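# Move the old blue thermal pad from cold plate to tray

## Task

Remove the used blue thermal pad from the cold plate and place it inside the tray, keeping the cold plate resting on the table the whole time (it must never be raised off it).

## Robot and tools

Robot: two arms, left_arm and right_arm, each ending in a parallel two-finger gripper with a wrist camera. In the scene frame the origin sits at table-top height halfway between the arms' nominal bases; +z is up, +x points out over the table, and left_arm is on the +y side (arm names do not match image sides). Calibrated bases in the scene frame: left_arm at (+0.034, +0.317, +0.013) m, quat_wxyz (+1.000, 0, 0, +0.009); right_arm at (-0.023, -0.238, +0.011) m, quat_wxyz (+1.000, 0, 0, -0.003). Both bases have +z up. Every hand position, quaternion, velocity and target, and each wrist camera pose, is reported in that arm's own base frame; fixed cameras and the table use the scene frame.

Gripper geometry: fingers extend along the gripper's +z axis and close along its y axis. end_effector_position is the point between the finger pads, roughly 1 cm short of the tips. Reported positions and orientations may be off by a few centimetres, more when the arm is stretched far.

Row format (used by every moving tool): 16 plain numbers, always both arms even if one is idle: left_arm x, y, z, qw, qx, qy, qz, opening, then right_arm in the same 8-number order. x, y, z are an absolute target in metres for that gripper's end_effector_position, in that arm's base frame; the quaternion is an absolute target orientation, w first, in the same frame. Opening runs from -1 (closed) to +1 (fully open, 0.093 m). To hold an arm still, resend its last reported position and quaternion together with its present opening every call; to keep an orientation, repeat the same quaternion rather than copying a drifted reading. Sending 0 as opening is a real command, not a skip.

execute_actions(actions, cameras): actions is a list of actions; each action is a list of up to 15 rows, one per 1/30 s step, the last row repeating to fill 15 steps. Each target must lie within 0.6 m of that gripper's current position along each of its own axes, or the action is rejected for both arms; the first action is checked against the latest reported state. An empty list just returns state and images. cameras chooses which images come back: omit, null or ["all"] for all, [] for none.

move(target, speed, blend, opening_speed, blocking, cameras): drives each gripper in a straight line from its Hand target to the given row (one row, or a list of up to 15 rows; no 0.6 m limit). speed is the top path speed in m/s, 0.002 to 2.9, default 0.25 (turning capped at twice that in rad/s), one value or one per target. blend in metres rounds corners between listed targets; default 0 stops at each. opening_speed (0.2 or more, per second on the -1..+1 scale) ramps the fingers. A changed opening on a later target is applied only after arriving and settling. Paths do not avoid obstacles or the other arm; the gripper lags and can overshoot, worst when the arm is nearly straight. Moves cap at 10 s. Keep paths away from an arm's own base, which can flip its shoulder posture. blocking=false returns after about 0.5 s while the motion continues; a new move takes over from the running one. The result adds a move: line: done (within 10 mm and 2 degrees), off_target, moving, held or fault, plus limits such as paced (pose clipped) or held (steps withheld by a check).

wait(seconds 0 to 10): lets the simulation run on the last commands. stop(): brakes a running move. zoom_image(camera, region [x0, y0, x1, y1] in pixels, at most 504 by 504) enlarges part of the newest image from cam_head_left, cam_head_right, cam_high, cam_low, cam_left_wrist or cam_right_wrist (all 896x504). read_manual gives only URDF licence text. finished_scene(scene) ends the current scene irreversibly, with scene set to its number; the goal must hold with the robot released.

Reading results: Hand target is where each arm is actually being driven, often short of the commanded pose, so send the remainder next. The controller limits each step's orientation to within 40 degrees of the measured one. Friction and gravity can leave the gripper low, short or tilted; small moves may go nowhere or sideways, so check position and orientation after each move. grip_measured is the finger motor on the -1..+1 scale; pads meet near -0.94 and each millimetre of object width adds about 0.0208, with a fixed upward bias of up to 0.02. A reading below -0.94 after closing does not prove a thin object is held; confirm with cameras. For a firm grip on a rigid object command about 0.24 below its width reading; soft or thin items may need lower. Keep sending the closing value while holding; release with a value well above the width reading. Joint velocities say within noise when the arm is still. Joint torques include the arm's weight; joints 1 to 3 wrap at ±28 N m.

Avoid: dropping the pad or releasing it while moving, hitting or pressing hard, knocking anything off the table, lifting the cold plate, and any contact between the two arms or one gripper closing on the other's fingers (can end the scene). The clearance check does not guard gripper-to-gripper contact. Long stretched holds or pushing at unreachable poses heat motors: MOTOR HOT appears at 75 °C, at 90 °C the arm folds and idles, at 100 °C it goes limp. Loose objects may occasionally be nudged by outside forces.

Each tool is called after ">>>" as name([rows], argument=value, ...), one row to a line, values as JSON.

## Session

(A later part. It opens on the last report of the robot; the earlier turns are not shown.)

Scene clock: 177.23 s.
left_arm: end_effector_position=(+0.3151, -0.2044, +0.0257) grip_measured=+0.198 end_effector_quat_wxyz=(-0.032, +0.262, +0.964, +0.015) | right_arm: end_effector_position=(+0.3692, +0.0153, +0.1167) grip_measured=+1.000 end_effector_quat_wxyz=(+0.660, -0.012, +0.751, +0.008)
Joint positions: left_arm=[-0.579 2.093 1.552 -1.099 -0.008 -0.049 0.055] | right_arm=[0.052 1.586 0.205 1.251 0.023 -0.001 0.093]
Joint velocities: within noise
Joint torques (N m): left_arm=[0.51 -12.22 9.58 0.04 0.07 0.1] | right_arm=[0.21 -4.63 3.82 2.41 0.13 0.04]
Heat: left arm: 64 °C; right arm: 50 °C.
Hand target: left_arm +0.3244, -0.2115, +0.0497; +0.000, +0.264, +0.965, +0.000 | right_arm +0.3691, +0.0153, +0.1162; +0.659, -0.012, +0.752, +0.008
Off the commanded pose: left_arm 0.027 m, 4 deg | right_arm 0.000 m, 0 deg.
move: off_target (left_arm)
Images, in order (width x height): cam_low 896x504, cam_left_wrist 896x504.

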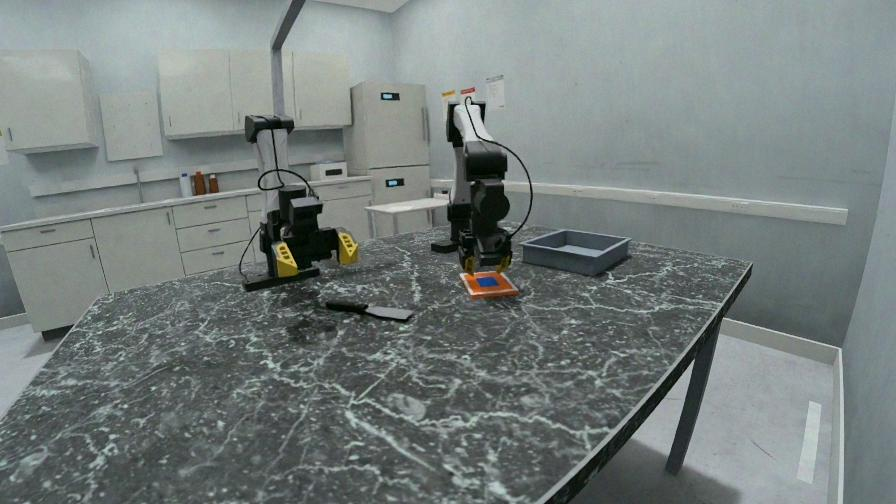

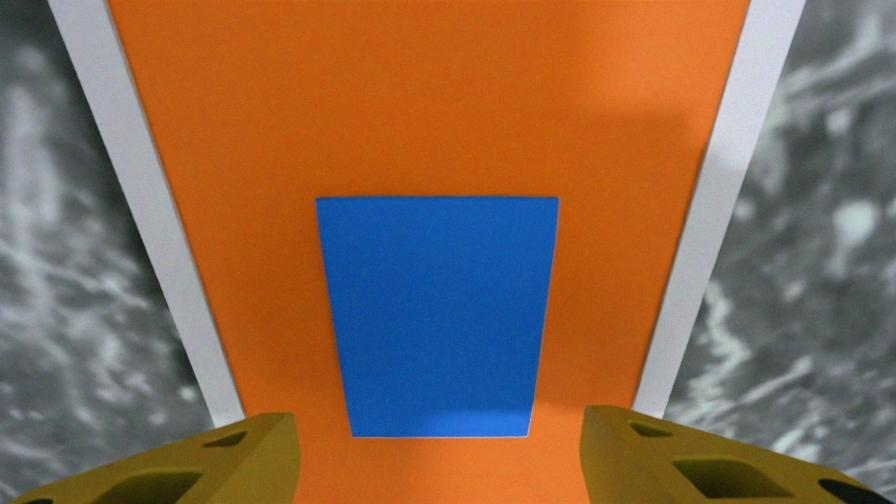

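>>> move([
  [0.33,-0.213,0.16,0,0.264,0.965,0,0.2,0.3691,0.0153,0.1163,0.659,-0.012,0.752,0.008,1],
  [0.31,-0.16,0.21,0,0.264,0.965,0,0.2,0.29,0.20,0.13,0.421,-0.079,0.903,0.037,-1],
  [0.31,-0.16,0.21,0,0.264,0.965,0,0.2,0.29,0.365,0.11,0.421,-0.079,0.903,0.037,-1],
], speed=0.15)

Scene clock: 207.33 s.
left_arm: end_effector_position=(+0.3153, -0.1641, +0.1993) grip_measured=+0.198 end_effector_quat_wxyz=(+0.031, +0.262, +0.964, -0.003) | right_arm: end_effector_position=(+0.2882, +0.3632, +0.1116) grip_measured=-0.989 end_effector_quat_wxyz=(+0.422, -0.082, +0.902, +0.042)
Joint positions: left_arm=[-0.484 1.878 1.944 -1.574 -0.008 0.048 0.055] | right_arm=[1.126 1.861 1.27 -0.363 0.666 0.726 0]
Joint velocities: within noise
Joint torques (N m): left_arm=[1.03 -10.5 5.57 0.26 0.06 0.12] | right_arm=[0.17 -8.08 7.91 1.38 0.61 0.08]
Heat: left arm: 68 °C; right arm: 49 °C.
Hand target: left_arm +0.3101, -0.1601, +0.2091; +0.042, +0.264, +0.964, -0.009 | right_arm +0.2899, +0.3649, +0.1100; +0.421, -0.079, +0.903, +0.037
Off the commanded pose: left_arm 0.013 m, 4 deg | right_arm 0.003 m, 1 deg.
joint sent to its limit (left arm) — joint 4 (wrist pitch), lower limit. The joint targets are off in orientation, not in position.
move: off_target (left_arm)

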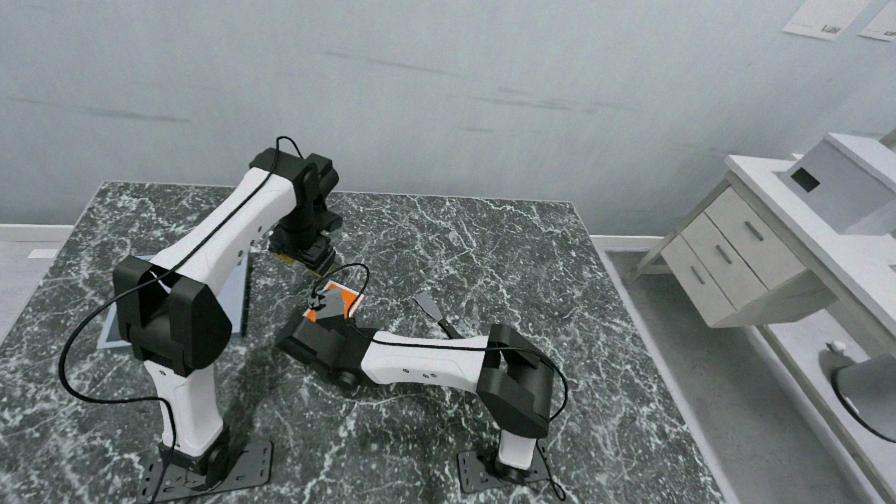

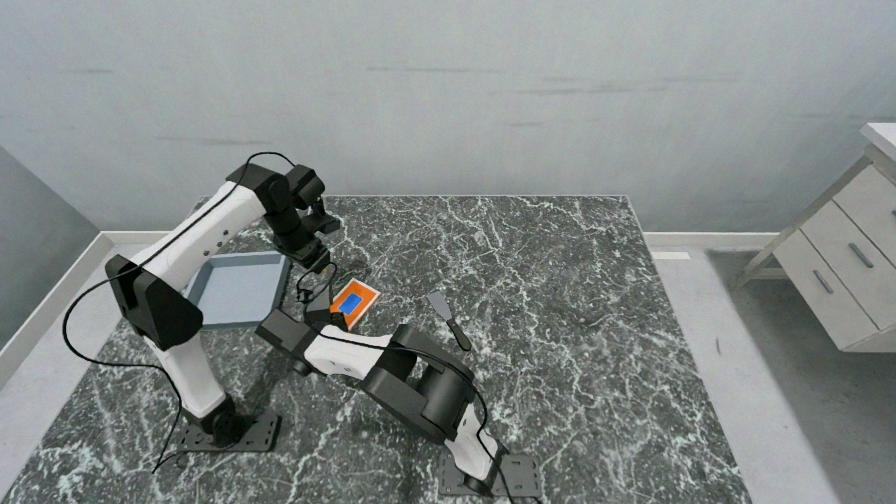

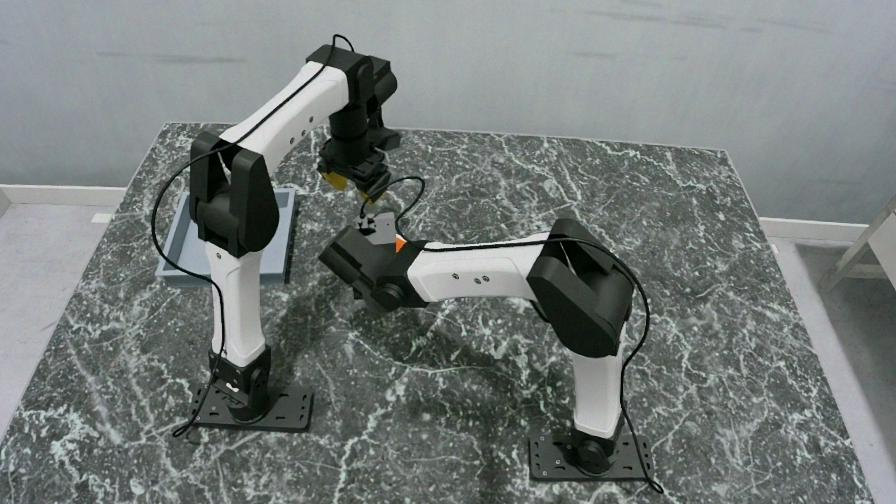

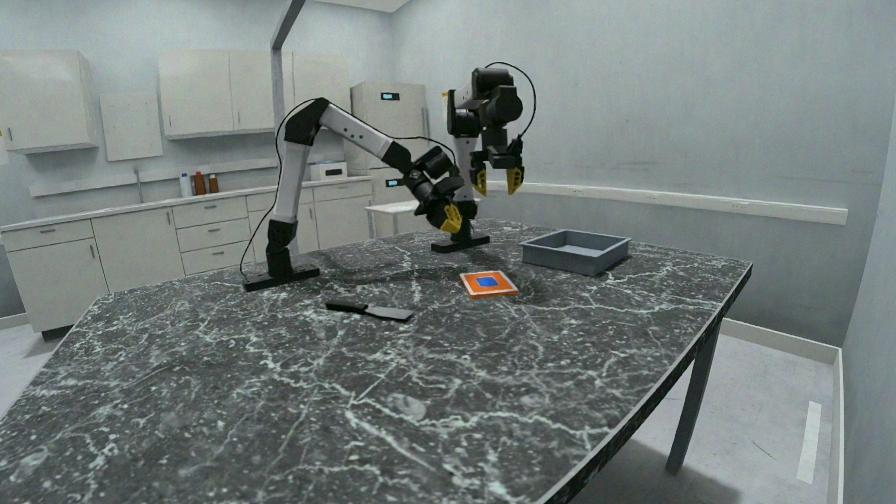

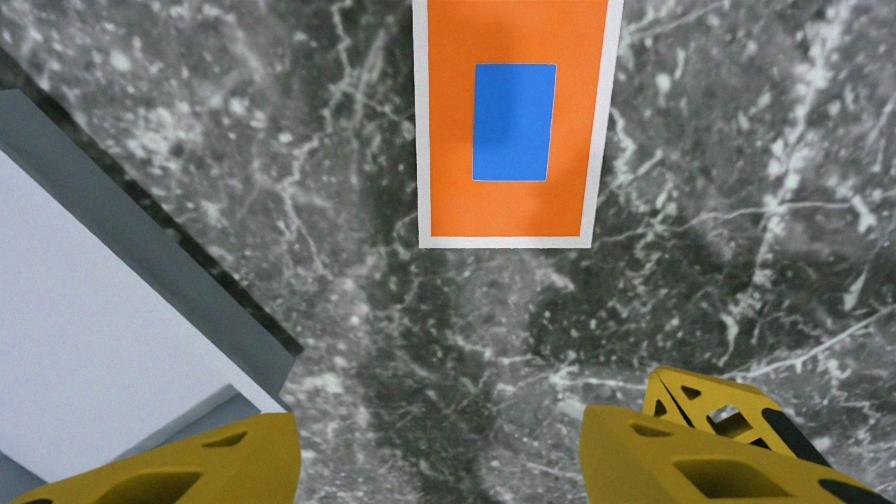

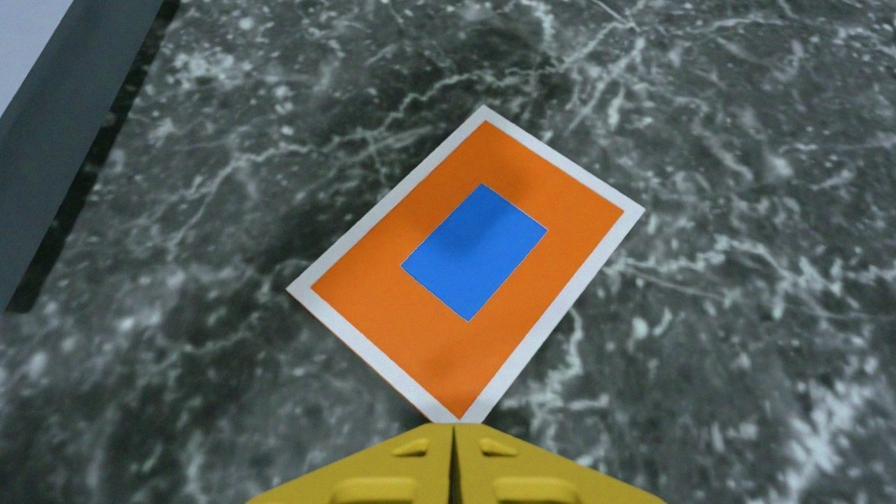

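>>> move(target=[0.31,-0.16,0.21,0.042,0.264,0.964,-0.009,0.2,0.322,0.385,0.04,0.421,-0.079,0.903,0.037,-1], speed=0.08, cameras=["cam_right_wrist","cam_low","cam_high"])

>>> zoom_image(camera="cam_low", region=[420, 210, 550, 310])

Scene clock: 220.53 s.
left_arm: end_effector_position=(+0.3153, -0.1641, +0.1993) grip_measured=+0.198 end_effector_quat_wxyz=(+0.031, +0.263, +0.964, -0.003) | right_arm: end_effector_position=(+0.3190, +0.3808, +0.0433) grip_measured=-0.989 end_effector_quat_wxyz=(+0.425, -0.076, +0.902, +0.034)
Joint positions: left_arm=[-0.484 1.878 1.944 -1.574 -0.008 0.048 0.055] | right_arm=[1.083 2.083 1.285 -0.14 0.659 0.691 0]
Joint velocities: within noise
Joint torques (N m): left_arm=[1.14 -10.5 5.56 0.29 0.11 0.09] | right_arm=[-0.29 -9.52 7.27 1.59 0.35 -0.04]
Heat: left arm: 69 °C; right arm: 47 °C.
Hand target: left_arm +0.3103, -0.1602, +0.2096; +0.043, +0.264, +0.964, -0.009 | right_arm +0.3219, +0.3849, +0.0402; +0.421, -0.079, +0.903, +0.037
Off the commanded pose: left_arm 0.013 m, 1 deg | right_arm 0.006 m, 1 deg.
joint sent to its limit (left arm) — joint 4 (wrist pitch), lower limit. The joint targets still meet the commanded pose.
move: off_target (left_arm)
Images, in order (width x height): cam_high 896x504, cam_low 896x504, cam_right_wrist 896x504.

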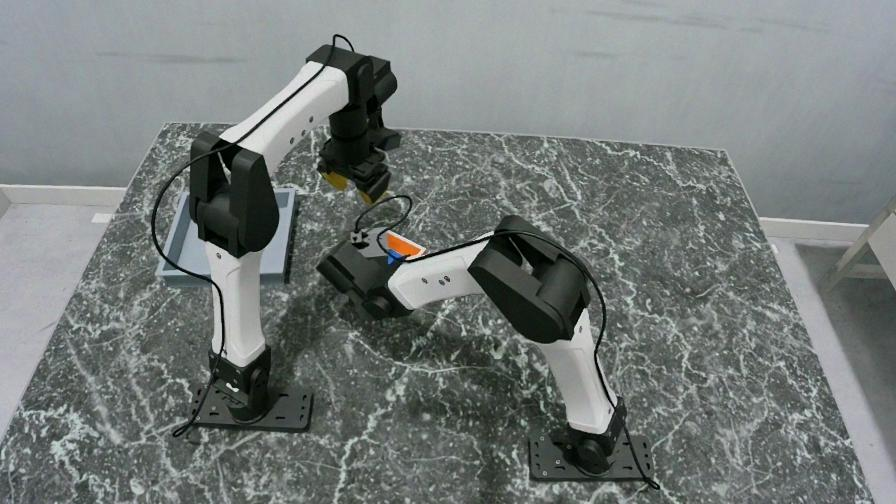

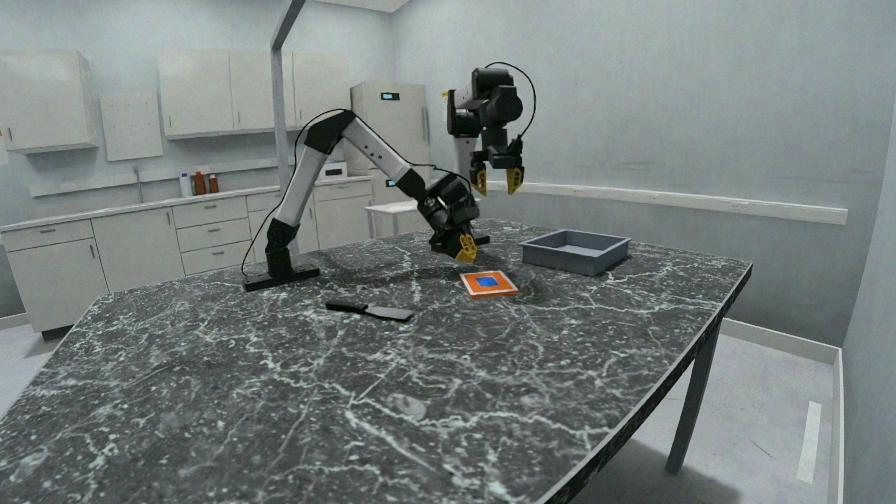

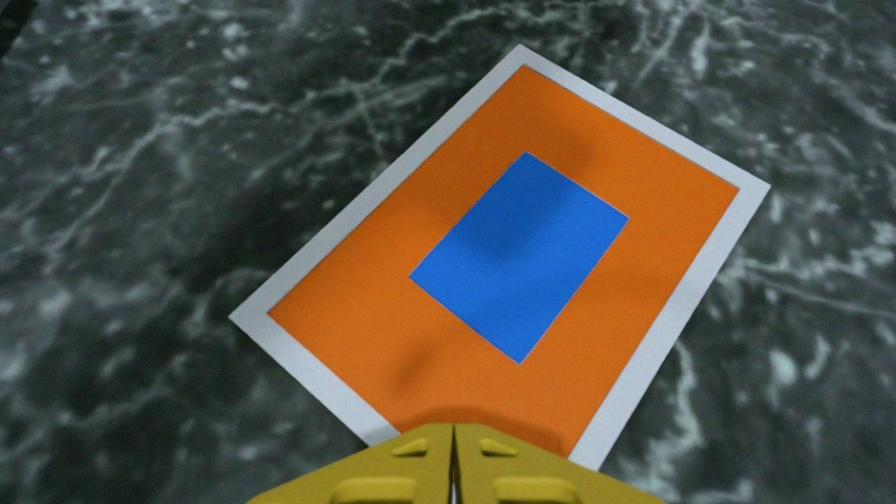

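Scaled by 3.877 from the camera's 896x504 image, which has a finer 1280x720 frame.

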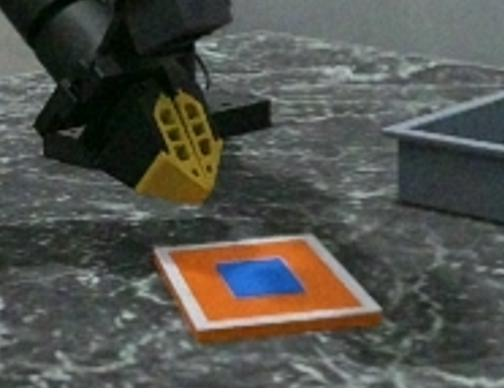

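>>> move([
  [0.31,-0.16,0.21,0.042,0.264,0.964,-0.009,0.2,0.338,0.391,0.035,0.421,-0.079,0.903,0.037,-1],
  [0.31,-0.16,0.21,0.042,0.264,0.964,-0.009,0.2,0.338,0.391,0.018,0.421,-0.079,0.903,0.037,-1],
], speed=0.03, cameras=["cam_right_wrist","cam_low"])

>>> zoom_image(camera="cam_low", region=[420, 210, 550, 310])

Scene clock: 233.33 s.
left_arm: end_effector_position=(+0.3153, -0.1641, +0.1993) grip_measured=+0.198 end_effector_quat_wxyz=(+0.031, +0.263, +0.964, -0.003) | right_arm: end_effector_position=(+0.3375, +0.3920, +0.0289) grip_measured=-0.989 end_effector_quat_wxyz=(+0.429, -0.073, +0.899, +0.042)
Joint positions: left_arm=[-0.484 1.878 1.944 -1.574 -0.008 0.048 0.055] | right_arm=[1.056 2.165 1.338 -0.075 0.643 0.665 0]
Joint velocities: within noise
Joint torques (N m): left_arm=[1.03 -10.58 5.68 0.31 0.05 0.14] | right_arm=[-0.31 -9.89 5.63 1.63 0.34 -0.04]
Heat: left arm: 69 °C; right arm: 47 °C.
Hand target: left_arm +0.3103, -0.1602, +0.2096; +0.043, +0.264, +0.964, -0.009 | right_arm +0.3378, +0.3908, +0.0181; +0.421, -0.079, +0.903, +0.037
Off the commanded pose: left_arm 0.013 m, 1 deg | right_arm 0.011 m, 1 deg.
joint sent to its limit (left arm) — joint 4 (wrist pitch), lower limit. The joint targets still meet the commanded pose.
move: off_target (left_arm, right_arm)
Images, in order (width x height): cam_low 896x504, cam_right_wrist 896x504.

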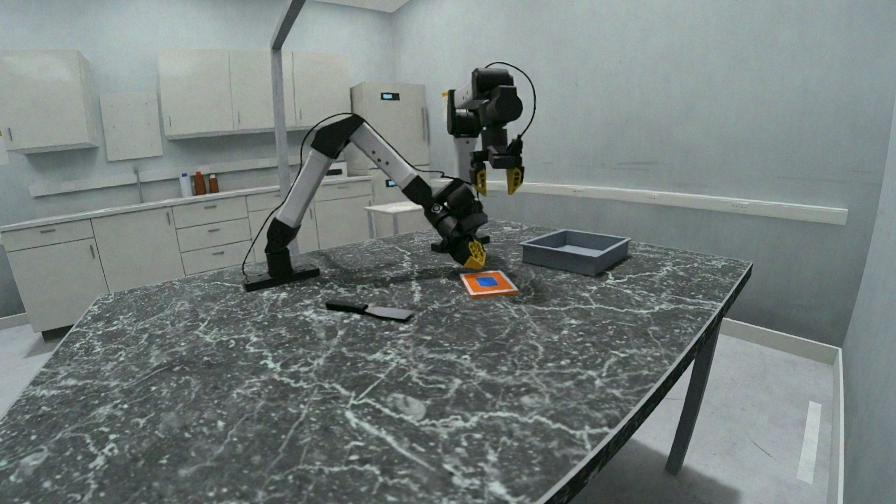

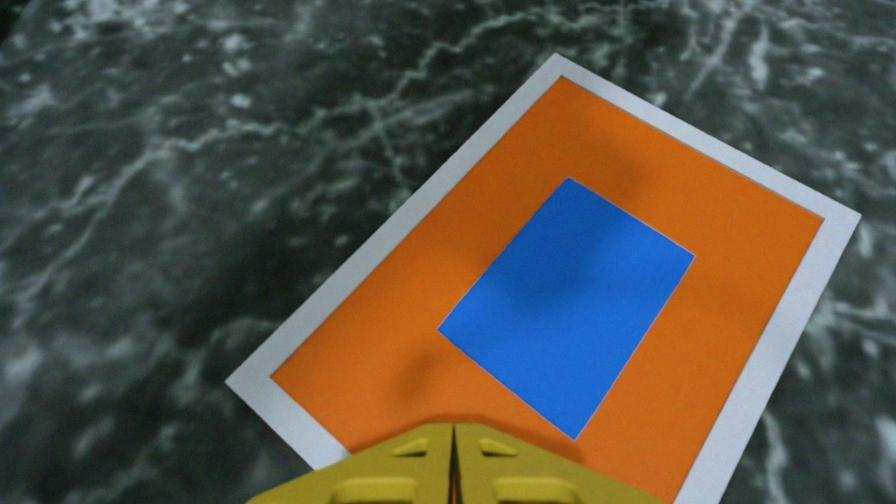

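Scaled by 3.877 from the camera's 896x504 image, which has a finer 1280x720 frame.

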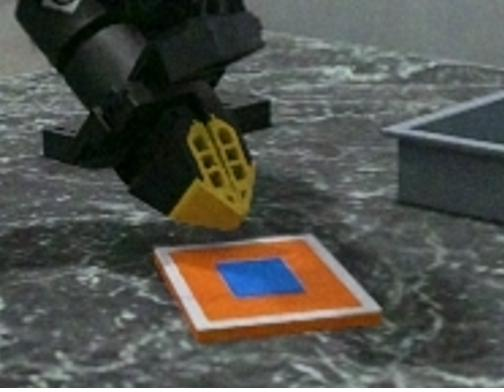

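>>> move([
  [0.31,-0.16,0.21,0.042,0.264,0.964,-0.009,0.2,0.337,0.39,0.006,0.421,-0.079,0.903,0.037,-1],
], speed=0.02, cameras=["cam_right_wrist","cam_low"])

>>> zoom_image(camera="cam_low", region=[420, 210, 550, 310])

Scene clock: 237.57 s.
left_arm: end_effector_position=(+0.3153, -0.1641, +0.1993) grip_measured=+0.198 end_effector_quat_wxyz=(+0.031, +0.263, +0.964, -0.003) | right_arm: end_effector_position=(+0.3384, +0.3936, +0.0203) grip_measured=-0.989 end_effector_quat_wxyz=(+0.432, -0.071, +0.898, +0.045)
Joint positions: left_arm=[-0.484 1.878 1.944 -1.574 -0.008 0.048 0.055] | right_arm=[1.056 2.187 1.329 -0.034 0.642 0.665 0]
Joint velocities: within noise
Joint torques (N m): left_arm=[0.92 -10.39 5.41 0.33 -0.01 0.11] | right_arm=[-0.23 -9.96 4.64 1.68 0.35 -0.03]
Heat: left arm: 69 °C; right arm: 47 °C.
Hand target: left_arm +0.3103, -0.1602, +0.2096; +0.043, +0.264, +0.964, -0.009 | right_arm +0.3367, +0.3898, +0.0062; +0.421, -0.079, +0.903, +0.037
Off the commanded pose: left_arm 0.013 m, 1 deg | right_arm 0.015 m, 2 deg.
joint sent to its limit (left arm) — joint 4 (wrist pitch), lower limit. The joint targets still meet the commanded pose.
move: off_target (left_arm, right_arm)
Images, in order (width x height): cam_low 896x504, cam_right_wrist 896x504.

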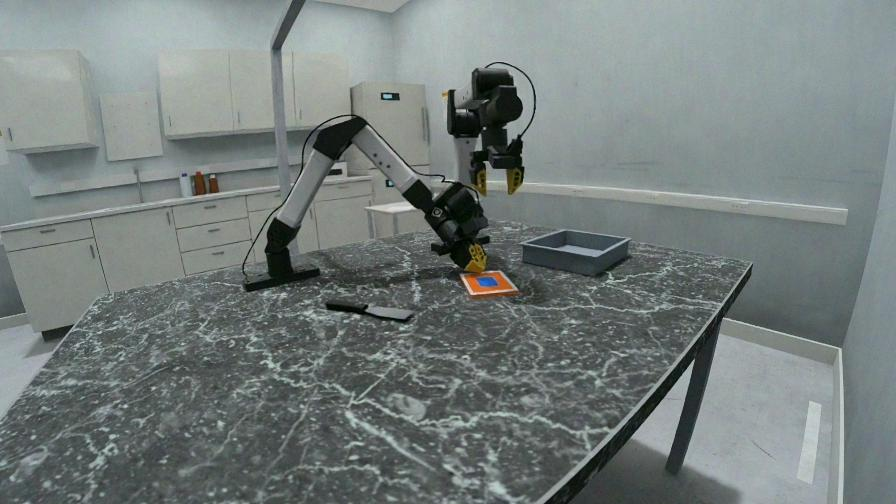

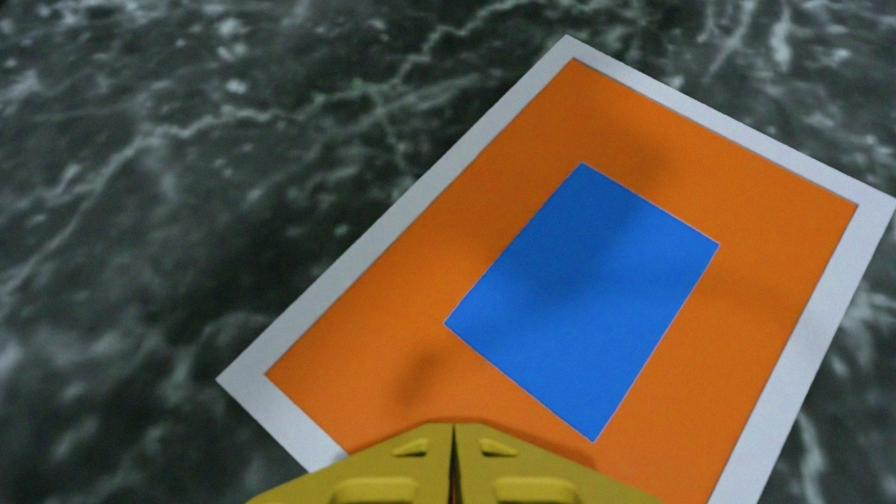

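Scaled by 3.877 from the camera's 896x504 image, which has a finer 1280x720 frame.

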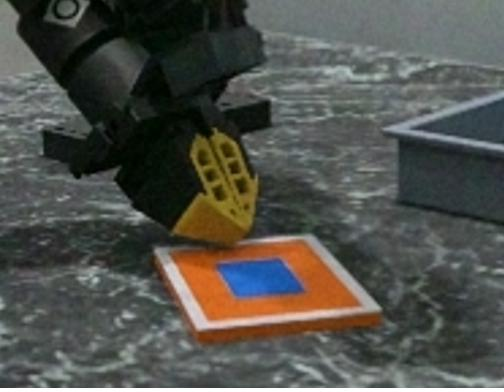

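>>> move([
  [0.31,-0.16,0.21,0.042,0.264,0.964,-0.009,0.2,0.334,0.387,-0.01,0.421,-0.079,0.903,0.037,-1],
], speed=0.02, cameras=["cam_right_wrist","cam_low"])

>>> zoom_image(camera="cam_low", region=[420, 210, 550, 310])

Scene clock: 242.80 s.
left_arm: end_effector_position=(+0.3153, -0.1641, +0.1993) grip_measured=+0.198 end_effector_quat_wxyz=(+0.031, +0.263, +0.964, -0.003) | right_arm: end_effector_position=(+0.3388, +0.3926, +0.0137) grip_measured=-0.989 end_effector_quat_wxyz=(+0.439, -0.066, +0.894, +0.052)
Joint positions: left_arm=[-0.484 1.878 1.944 -1.574 -0.008 0.048 0.055] | right_arm=[1.056 2.197 1.297 0.032 0.648 0.665 0]
Joint velocities: within noise
Joint torques (N m): left_arm=[0.84 -10.5 5.35 0.29 0.02 0.16] | right_arm=[0.01 -8.77 4.12 1.59 0.3 -0.01]
Heat: left arm: 69 °C; right arm: 48 °C.
Hand target: left_arm +0.3103, -0.1602, +0.2096; +0.043, +0.264, +0.964, -0.009 | right_arm +0.3335, +0.3864, -0.0093; +0.421, -0.079, +0.903, +0.037
Off the commanded pose: left_arm 0.013 m, 1 deg | right_arm 0.025 m, 3 deg.
joint sent to its limit (left arm) — joint 4 (wrist pitch), lower limit. The joint targets still meet the commanded pose.
move: off_target (left_arm, right_arm)
Images, in order (width x height): cam_low 896x504, cam_right_wrist 896x504.

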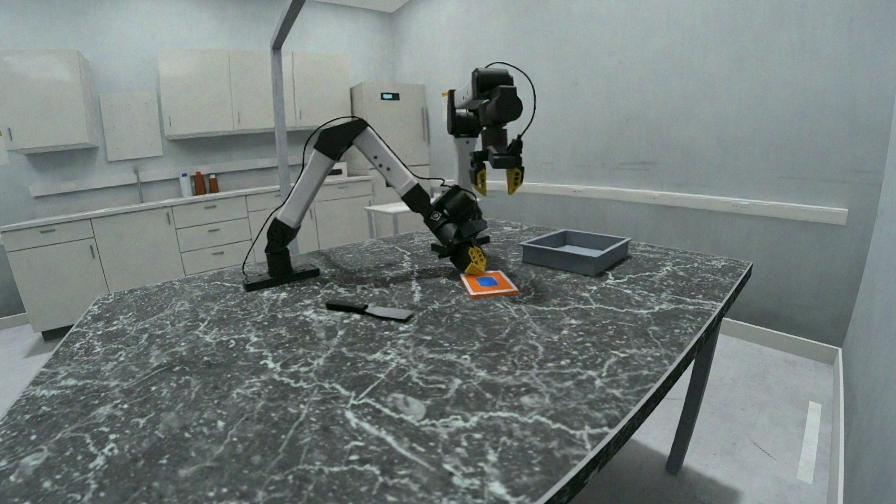

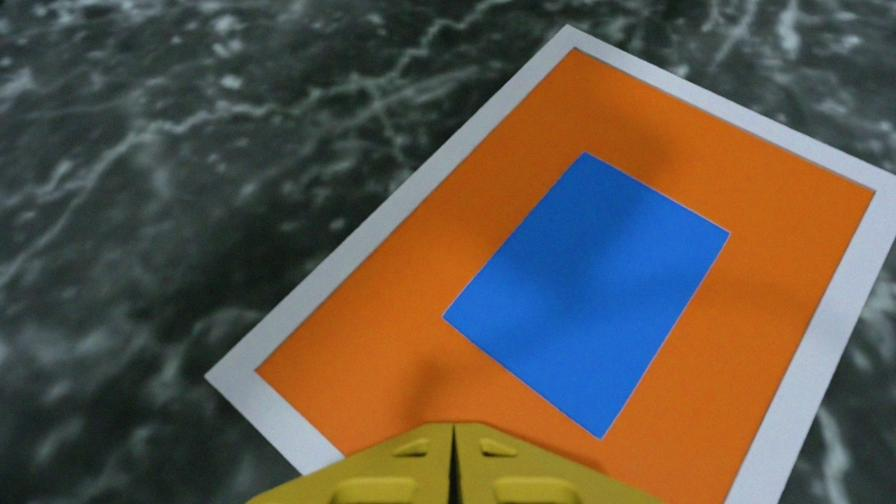

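Scaled by 3.877 from the camera's 896x504 image, which has a finer 1280x720 frame.

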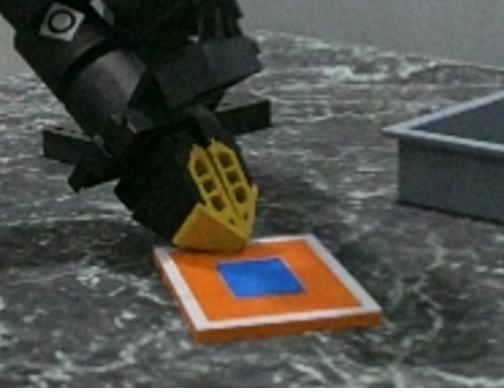

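>>> move([
  [0.342,-0.221,0.12,0,0.264,0.965,0,0.2,0.334,0.387,-0.03,0.421,-0.079,0.903,0.037,-1],
  [0.342,-0.221,0.04,0,0.264,0.965,0,0.2,0.334,0.387,-0.03,0.421,-0.079,0.903,0.037,-1],
], speed=0.08)

>>> zoom_image(camera="cam_low", region=[420, 210, 550, 310])

Scene clock: 308.03 s.
left_arm: end_effector_position=(+0.3445, -0.2177, +0.0468) grip_measured=+0.198 end_effector_quat_wxyz=(+0.005, +0.266, +0.964, +0.003) | right_arm: end_effector_position=(+0.3449, +0.3980, +0.0121) grip_measured=-0.989 end_effector_quat_wxyz=(+0.460, -0.051, +0.884, +0.067)
Joint positions: left_arm=[-0.567 2.122 1.685 -1.126 -0.008 -0.029 0.055] | right_arm=[1.056 2.224 1.288 0.126 0.669 0.665 0]
Joint velocities: within noise
Joint torques (N m): left_arm=[-0.47 -8.08 5.86 0.34 0.05 -0.08] | right_arm=[0.02 -7.38 3.32 1.3 0.05 0.01]
Heat: left arm: 69 °C; right arm: 50 °C.
Hand target: left_arm +0.3419, -0.2209, +0.0401; +0.000, +0.264, +0.965, +0.000 | right_arm +0.3327, +0.3851, -0.0279; +0.421, -0.078, +0.903, +0.037
Off the commanded pose: left_arm 0.008 m, 1 deg | right_arm 0.045 m, 7 deg.
move: off_target (right_arm)

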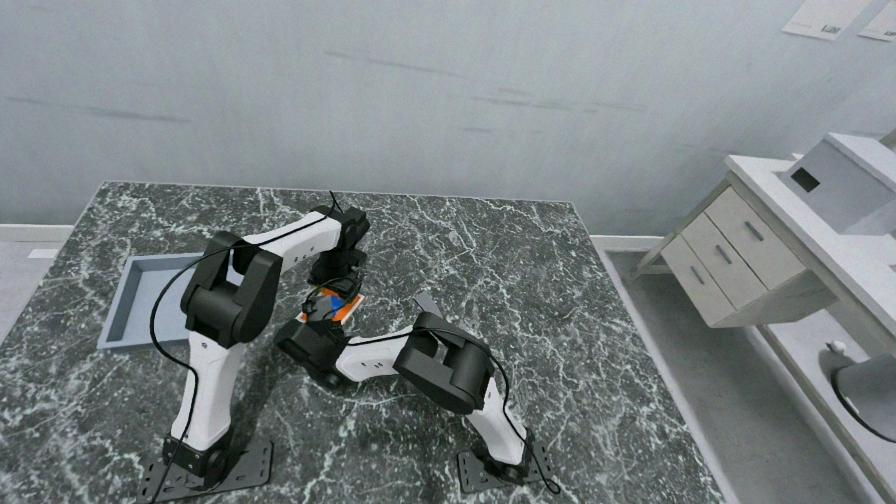

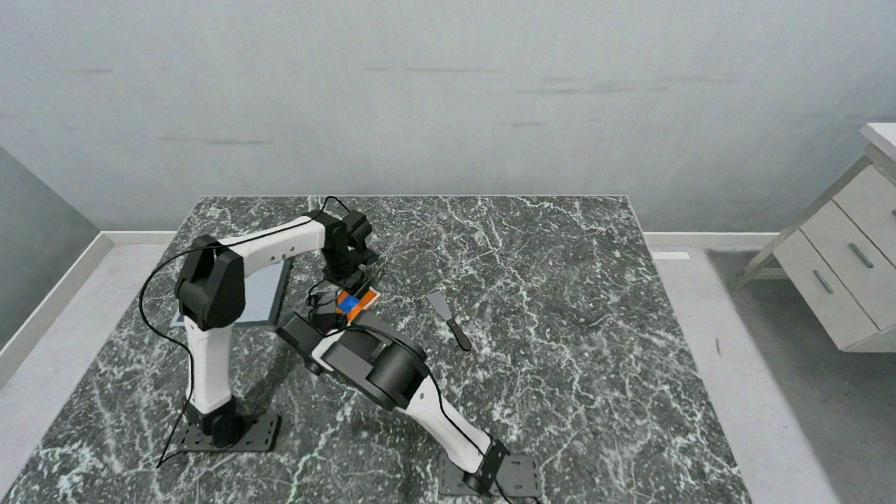

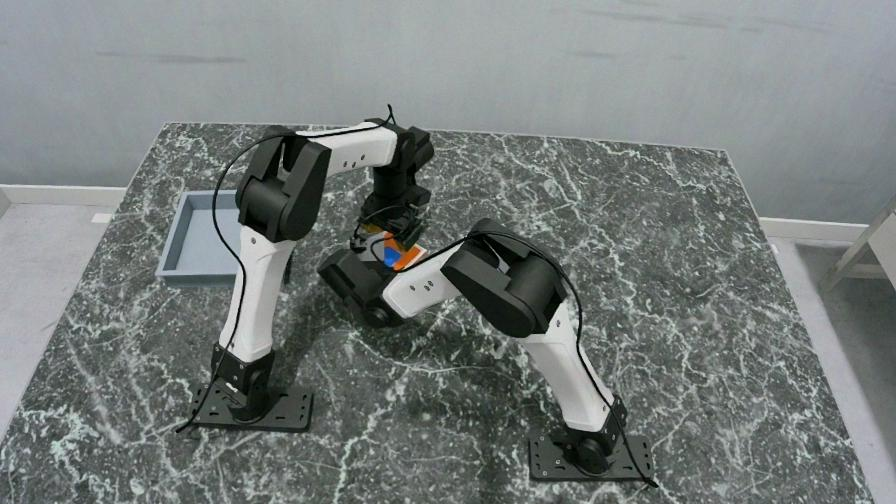

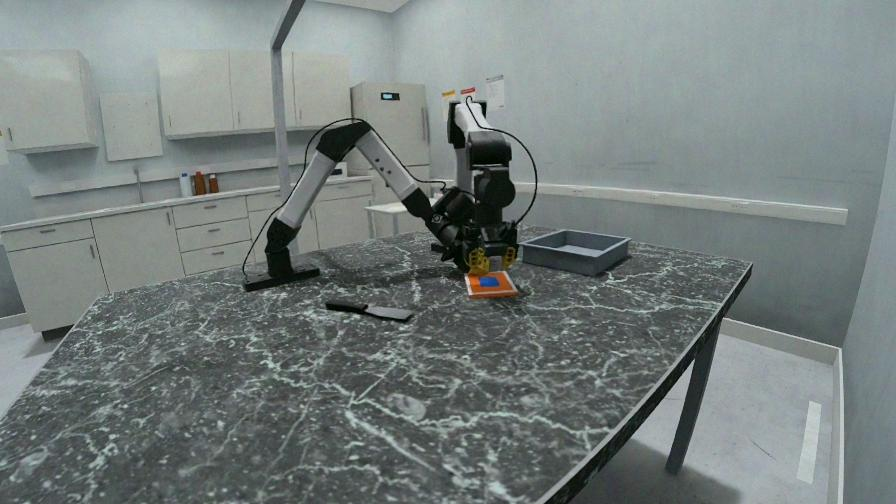

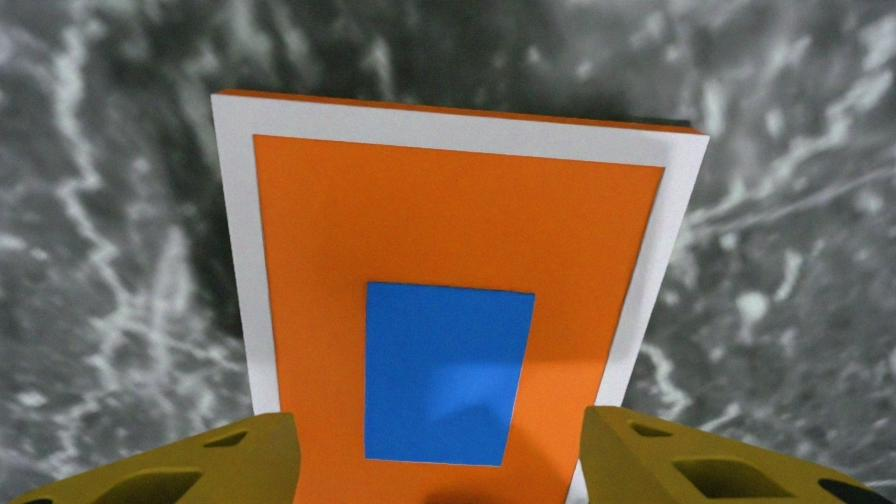

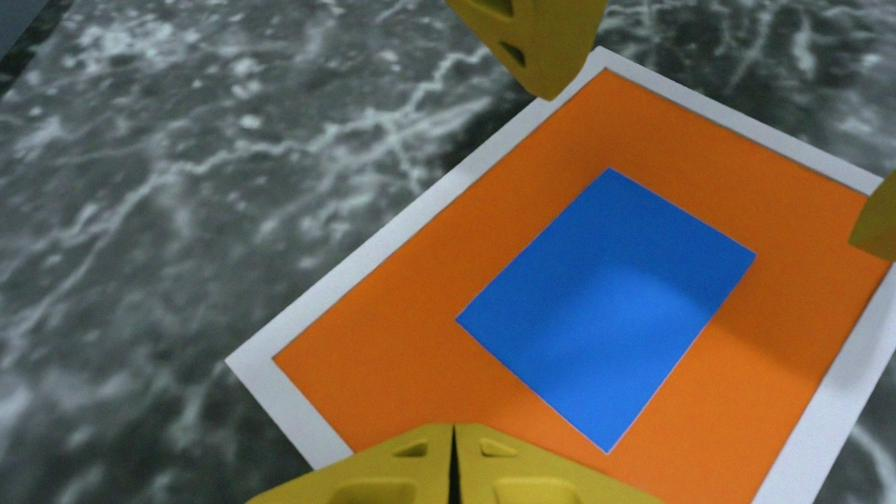

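Scaled by 3.877 from the camera's 896x504 image, which has a finer 1280x720 frame.

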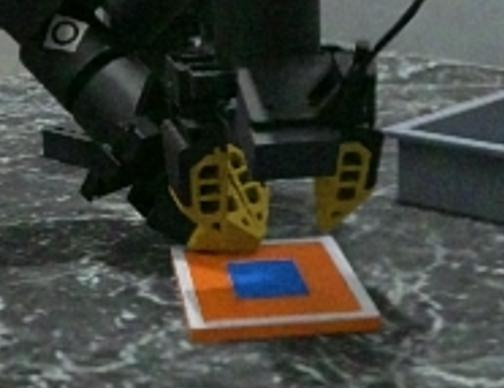

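>>> move([
  [0.3485,-0.2222,0.035,0,0.297,0.955,0,0.15,0.334,0.387,-0.03,0.421,-0.079,0.903,0.037,-1],
  [0.3485,-0.2222,0.019,0,0.297,0.955,0,0.15,0.334,0.387,-0.03,0.421,-0.079,0.903,0.037,-1],
], speed=0.03, cameras=["cam_left_wrist","cam_right_wrist","cam_low"])

>>> zoom_image(camera="cam_low", region=[420, 210, 550, 310])

Scene clock: 324.40 s.
left_arm: end_effector_position=(+0.3505, -0.2215, +0.0273) grip_measured=+0.152 end_effector_quat_wxyz=(+0.007, +0.292, +0.956, +0.002) | right_arm: end_effector_position=(+0.3448, +0.3977, +0.0117) grip_measured=-0.989 end_effector_quat_wxyz=(+0.461, -0.050, +0.884, +0.068)
Joint positions: left_arm=[-0.567 2.163 1.671 -1.067 -0.008 0.025 0.052] | right_arm=[1.056 2.224 1.283 0.134 0.669 0.665 0]
Joint velocities: within noise
Joint torques (N m): left_arm=[0.17 -8.12 5.68 0.36 0.08 0.19] | right_arm=[0.02 -7.36 3.66 1.22 0.04 0.01]
Heat: left arm: 66 °C; right arm: 48 °C.
Hand target: left_arm +0.3484, -0.2221, +0.0191; +0.000, +0.297, +0.955, +0.000 | right_arm +0.3327, +0.3850, -0.0280; +0.421, -0.078, +0.903, +0.037
Off the commanded pose: left_arm 0.009 m, 1 deg | right_arm 0.044 m, 7 deg.
move: off_target (right_arm)
Images, in order (width x height): cam_low 896x504, cam_left_wrist 896x504, cam_right_wrist 896x504.

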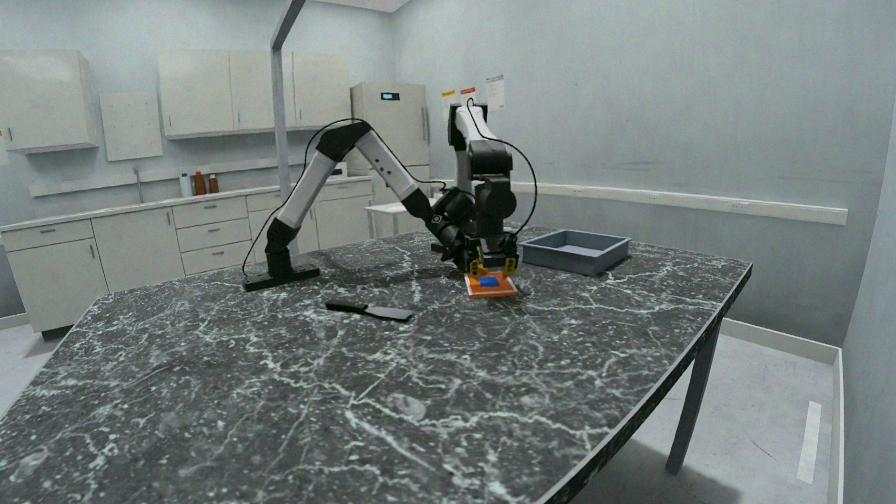

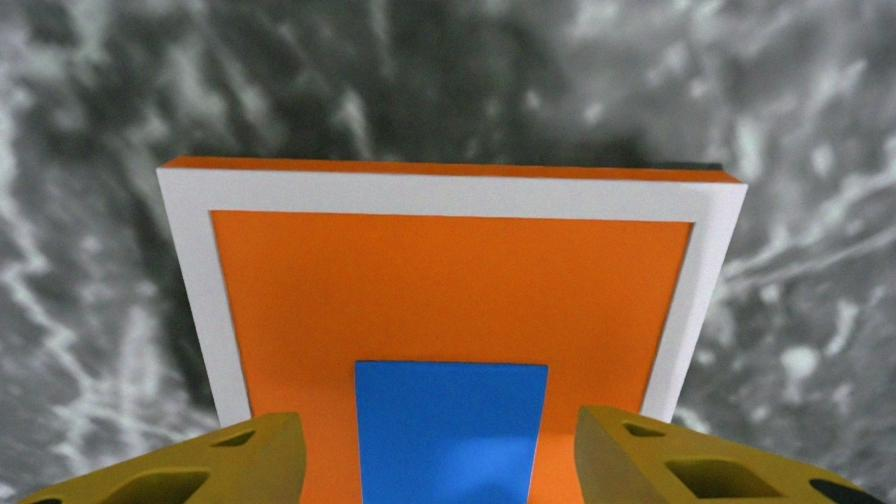

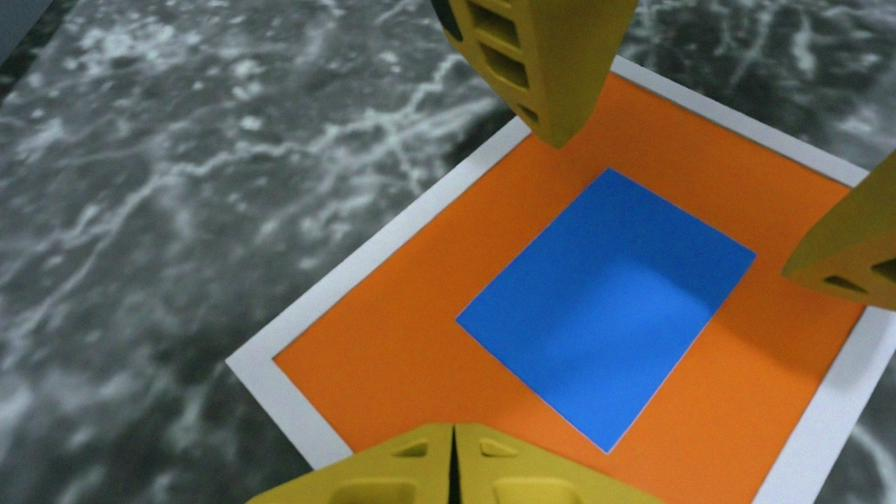

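Scaled by 3.877 from the camera's 896x504 image, which has a finer 1280x720 frame.

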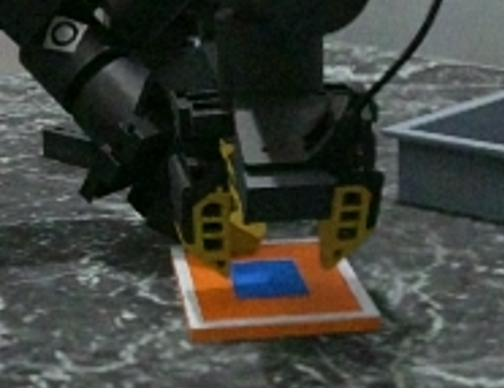

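>>> move([
  [0.3475,-0.2228,0.012,0,0.297,0.955,0,0.1,0.334,0.387,-0.03,0.421,-0.079,0.903,0.037,-1],
  [0.3475,-0.2228,0.002,0,0.297,0.955,0,0.1,0.334,0.387,-0.03,0.421,-0.079,0.903,0.037,-1],
], speed=0.025, cameras=["cam_left_wrist","cam_right_wrist"])

>>> zoom_image(camera="cam_left_wrist", region=[200, 304, 700, 504])

Scene clock: 333.27 s.
left_arm: end_effector_position=(+0.3499, -0.2213, +0.0146) grip_measured=+0.102 end_effector_quat_wxyz=(+0.007, +0.292, +0.956, +0.002) | right_arm: end_effector_position=(+0.3449, +0.3978, +0.0118) grip_measured=-0.989 end_effector_quat_wxyz=(+0.461, -0.050, +0.883, +0.069)
Joint positions: left_arm=[-0.567 2.175 1.638 -1.022 -0.008 0.025 0.05] | right_arm=[1.056 2.224 1.283 0.135 0.669 0.665 0]
Joint velocities: within noise
Joint torques (N m): left_arm=[-0.05 -7.46 4.77 0.51 0.01 0.12] | right_arm=[0.03 -7.36 3.66 1.22 0.04 0.01]
Heat: left arm: 65 °C; right arm: 48 °C.
Hand target: left_arm +0.3472, -0.2226, +0.0023; +0.000, +0.297, +0.955, +0.000 | right_arm +0.3327, +0.3851, -0.0280; +0.421, -0.078, +0.903, +0.037
Off the commanded pose: left_arm 0.013 m, 1 deg | right_arm 0.044 m, 7 deg.
move: off_target (left_arm, right_arm)
Images, in order (width x height): cam_left_wrist 896x504, cam_right_wrist 896x504.

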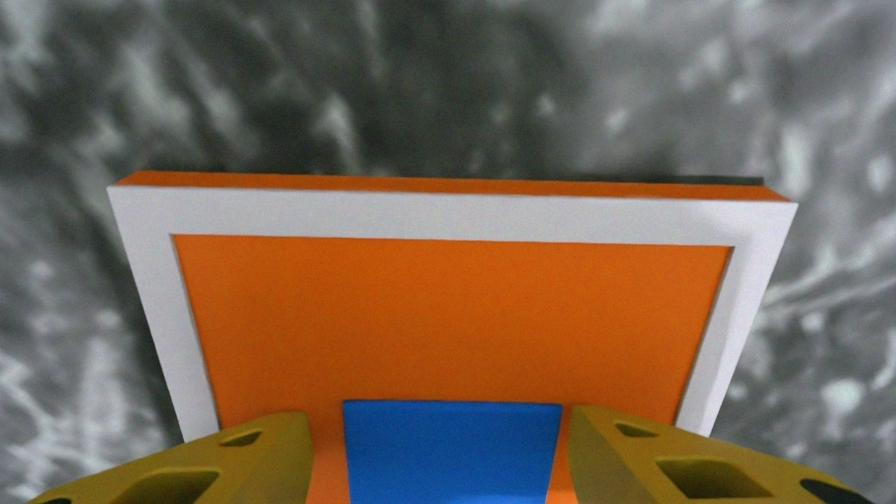

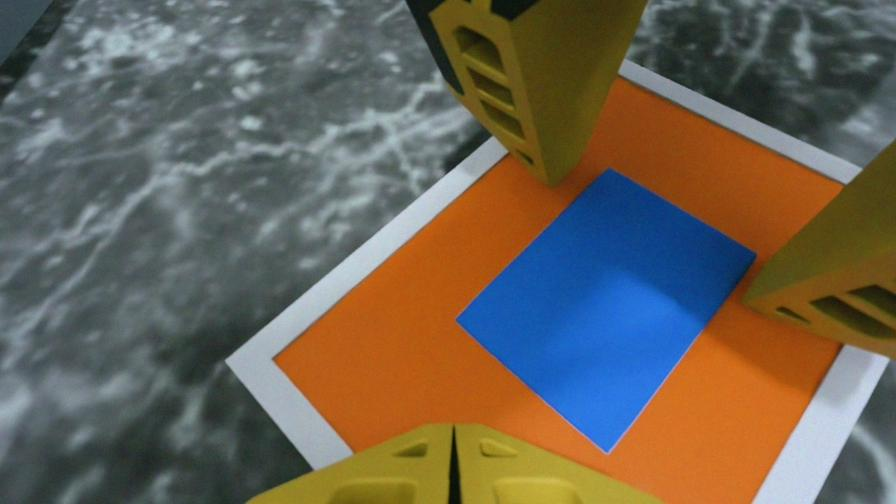

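Scaled by 1.008 from the camera's 896x504 image, which has a finer 1280x720 frame.

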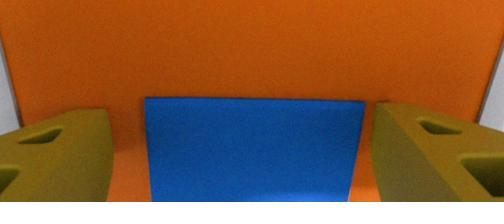

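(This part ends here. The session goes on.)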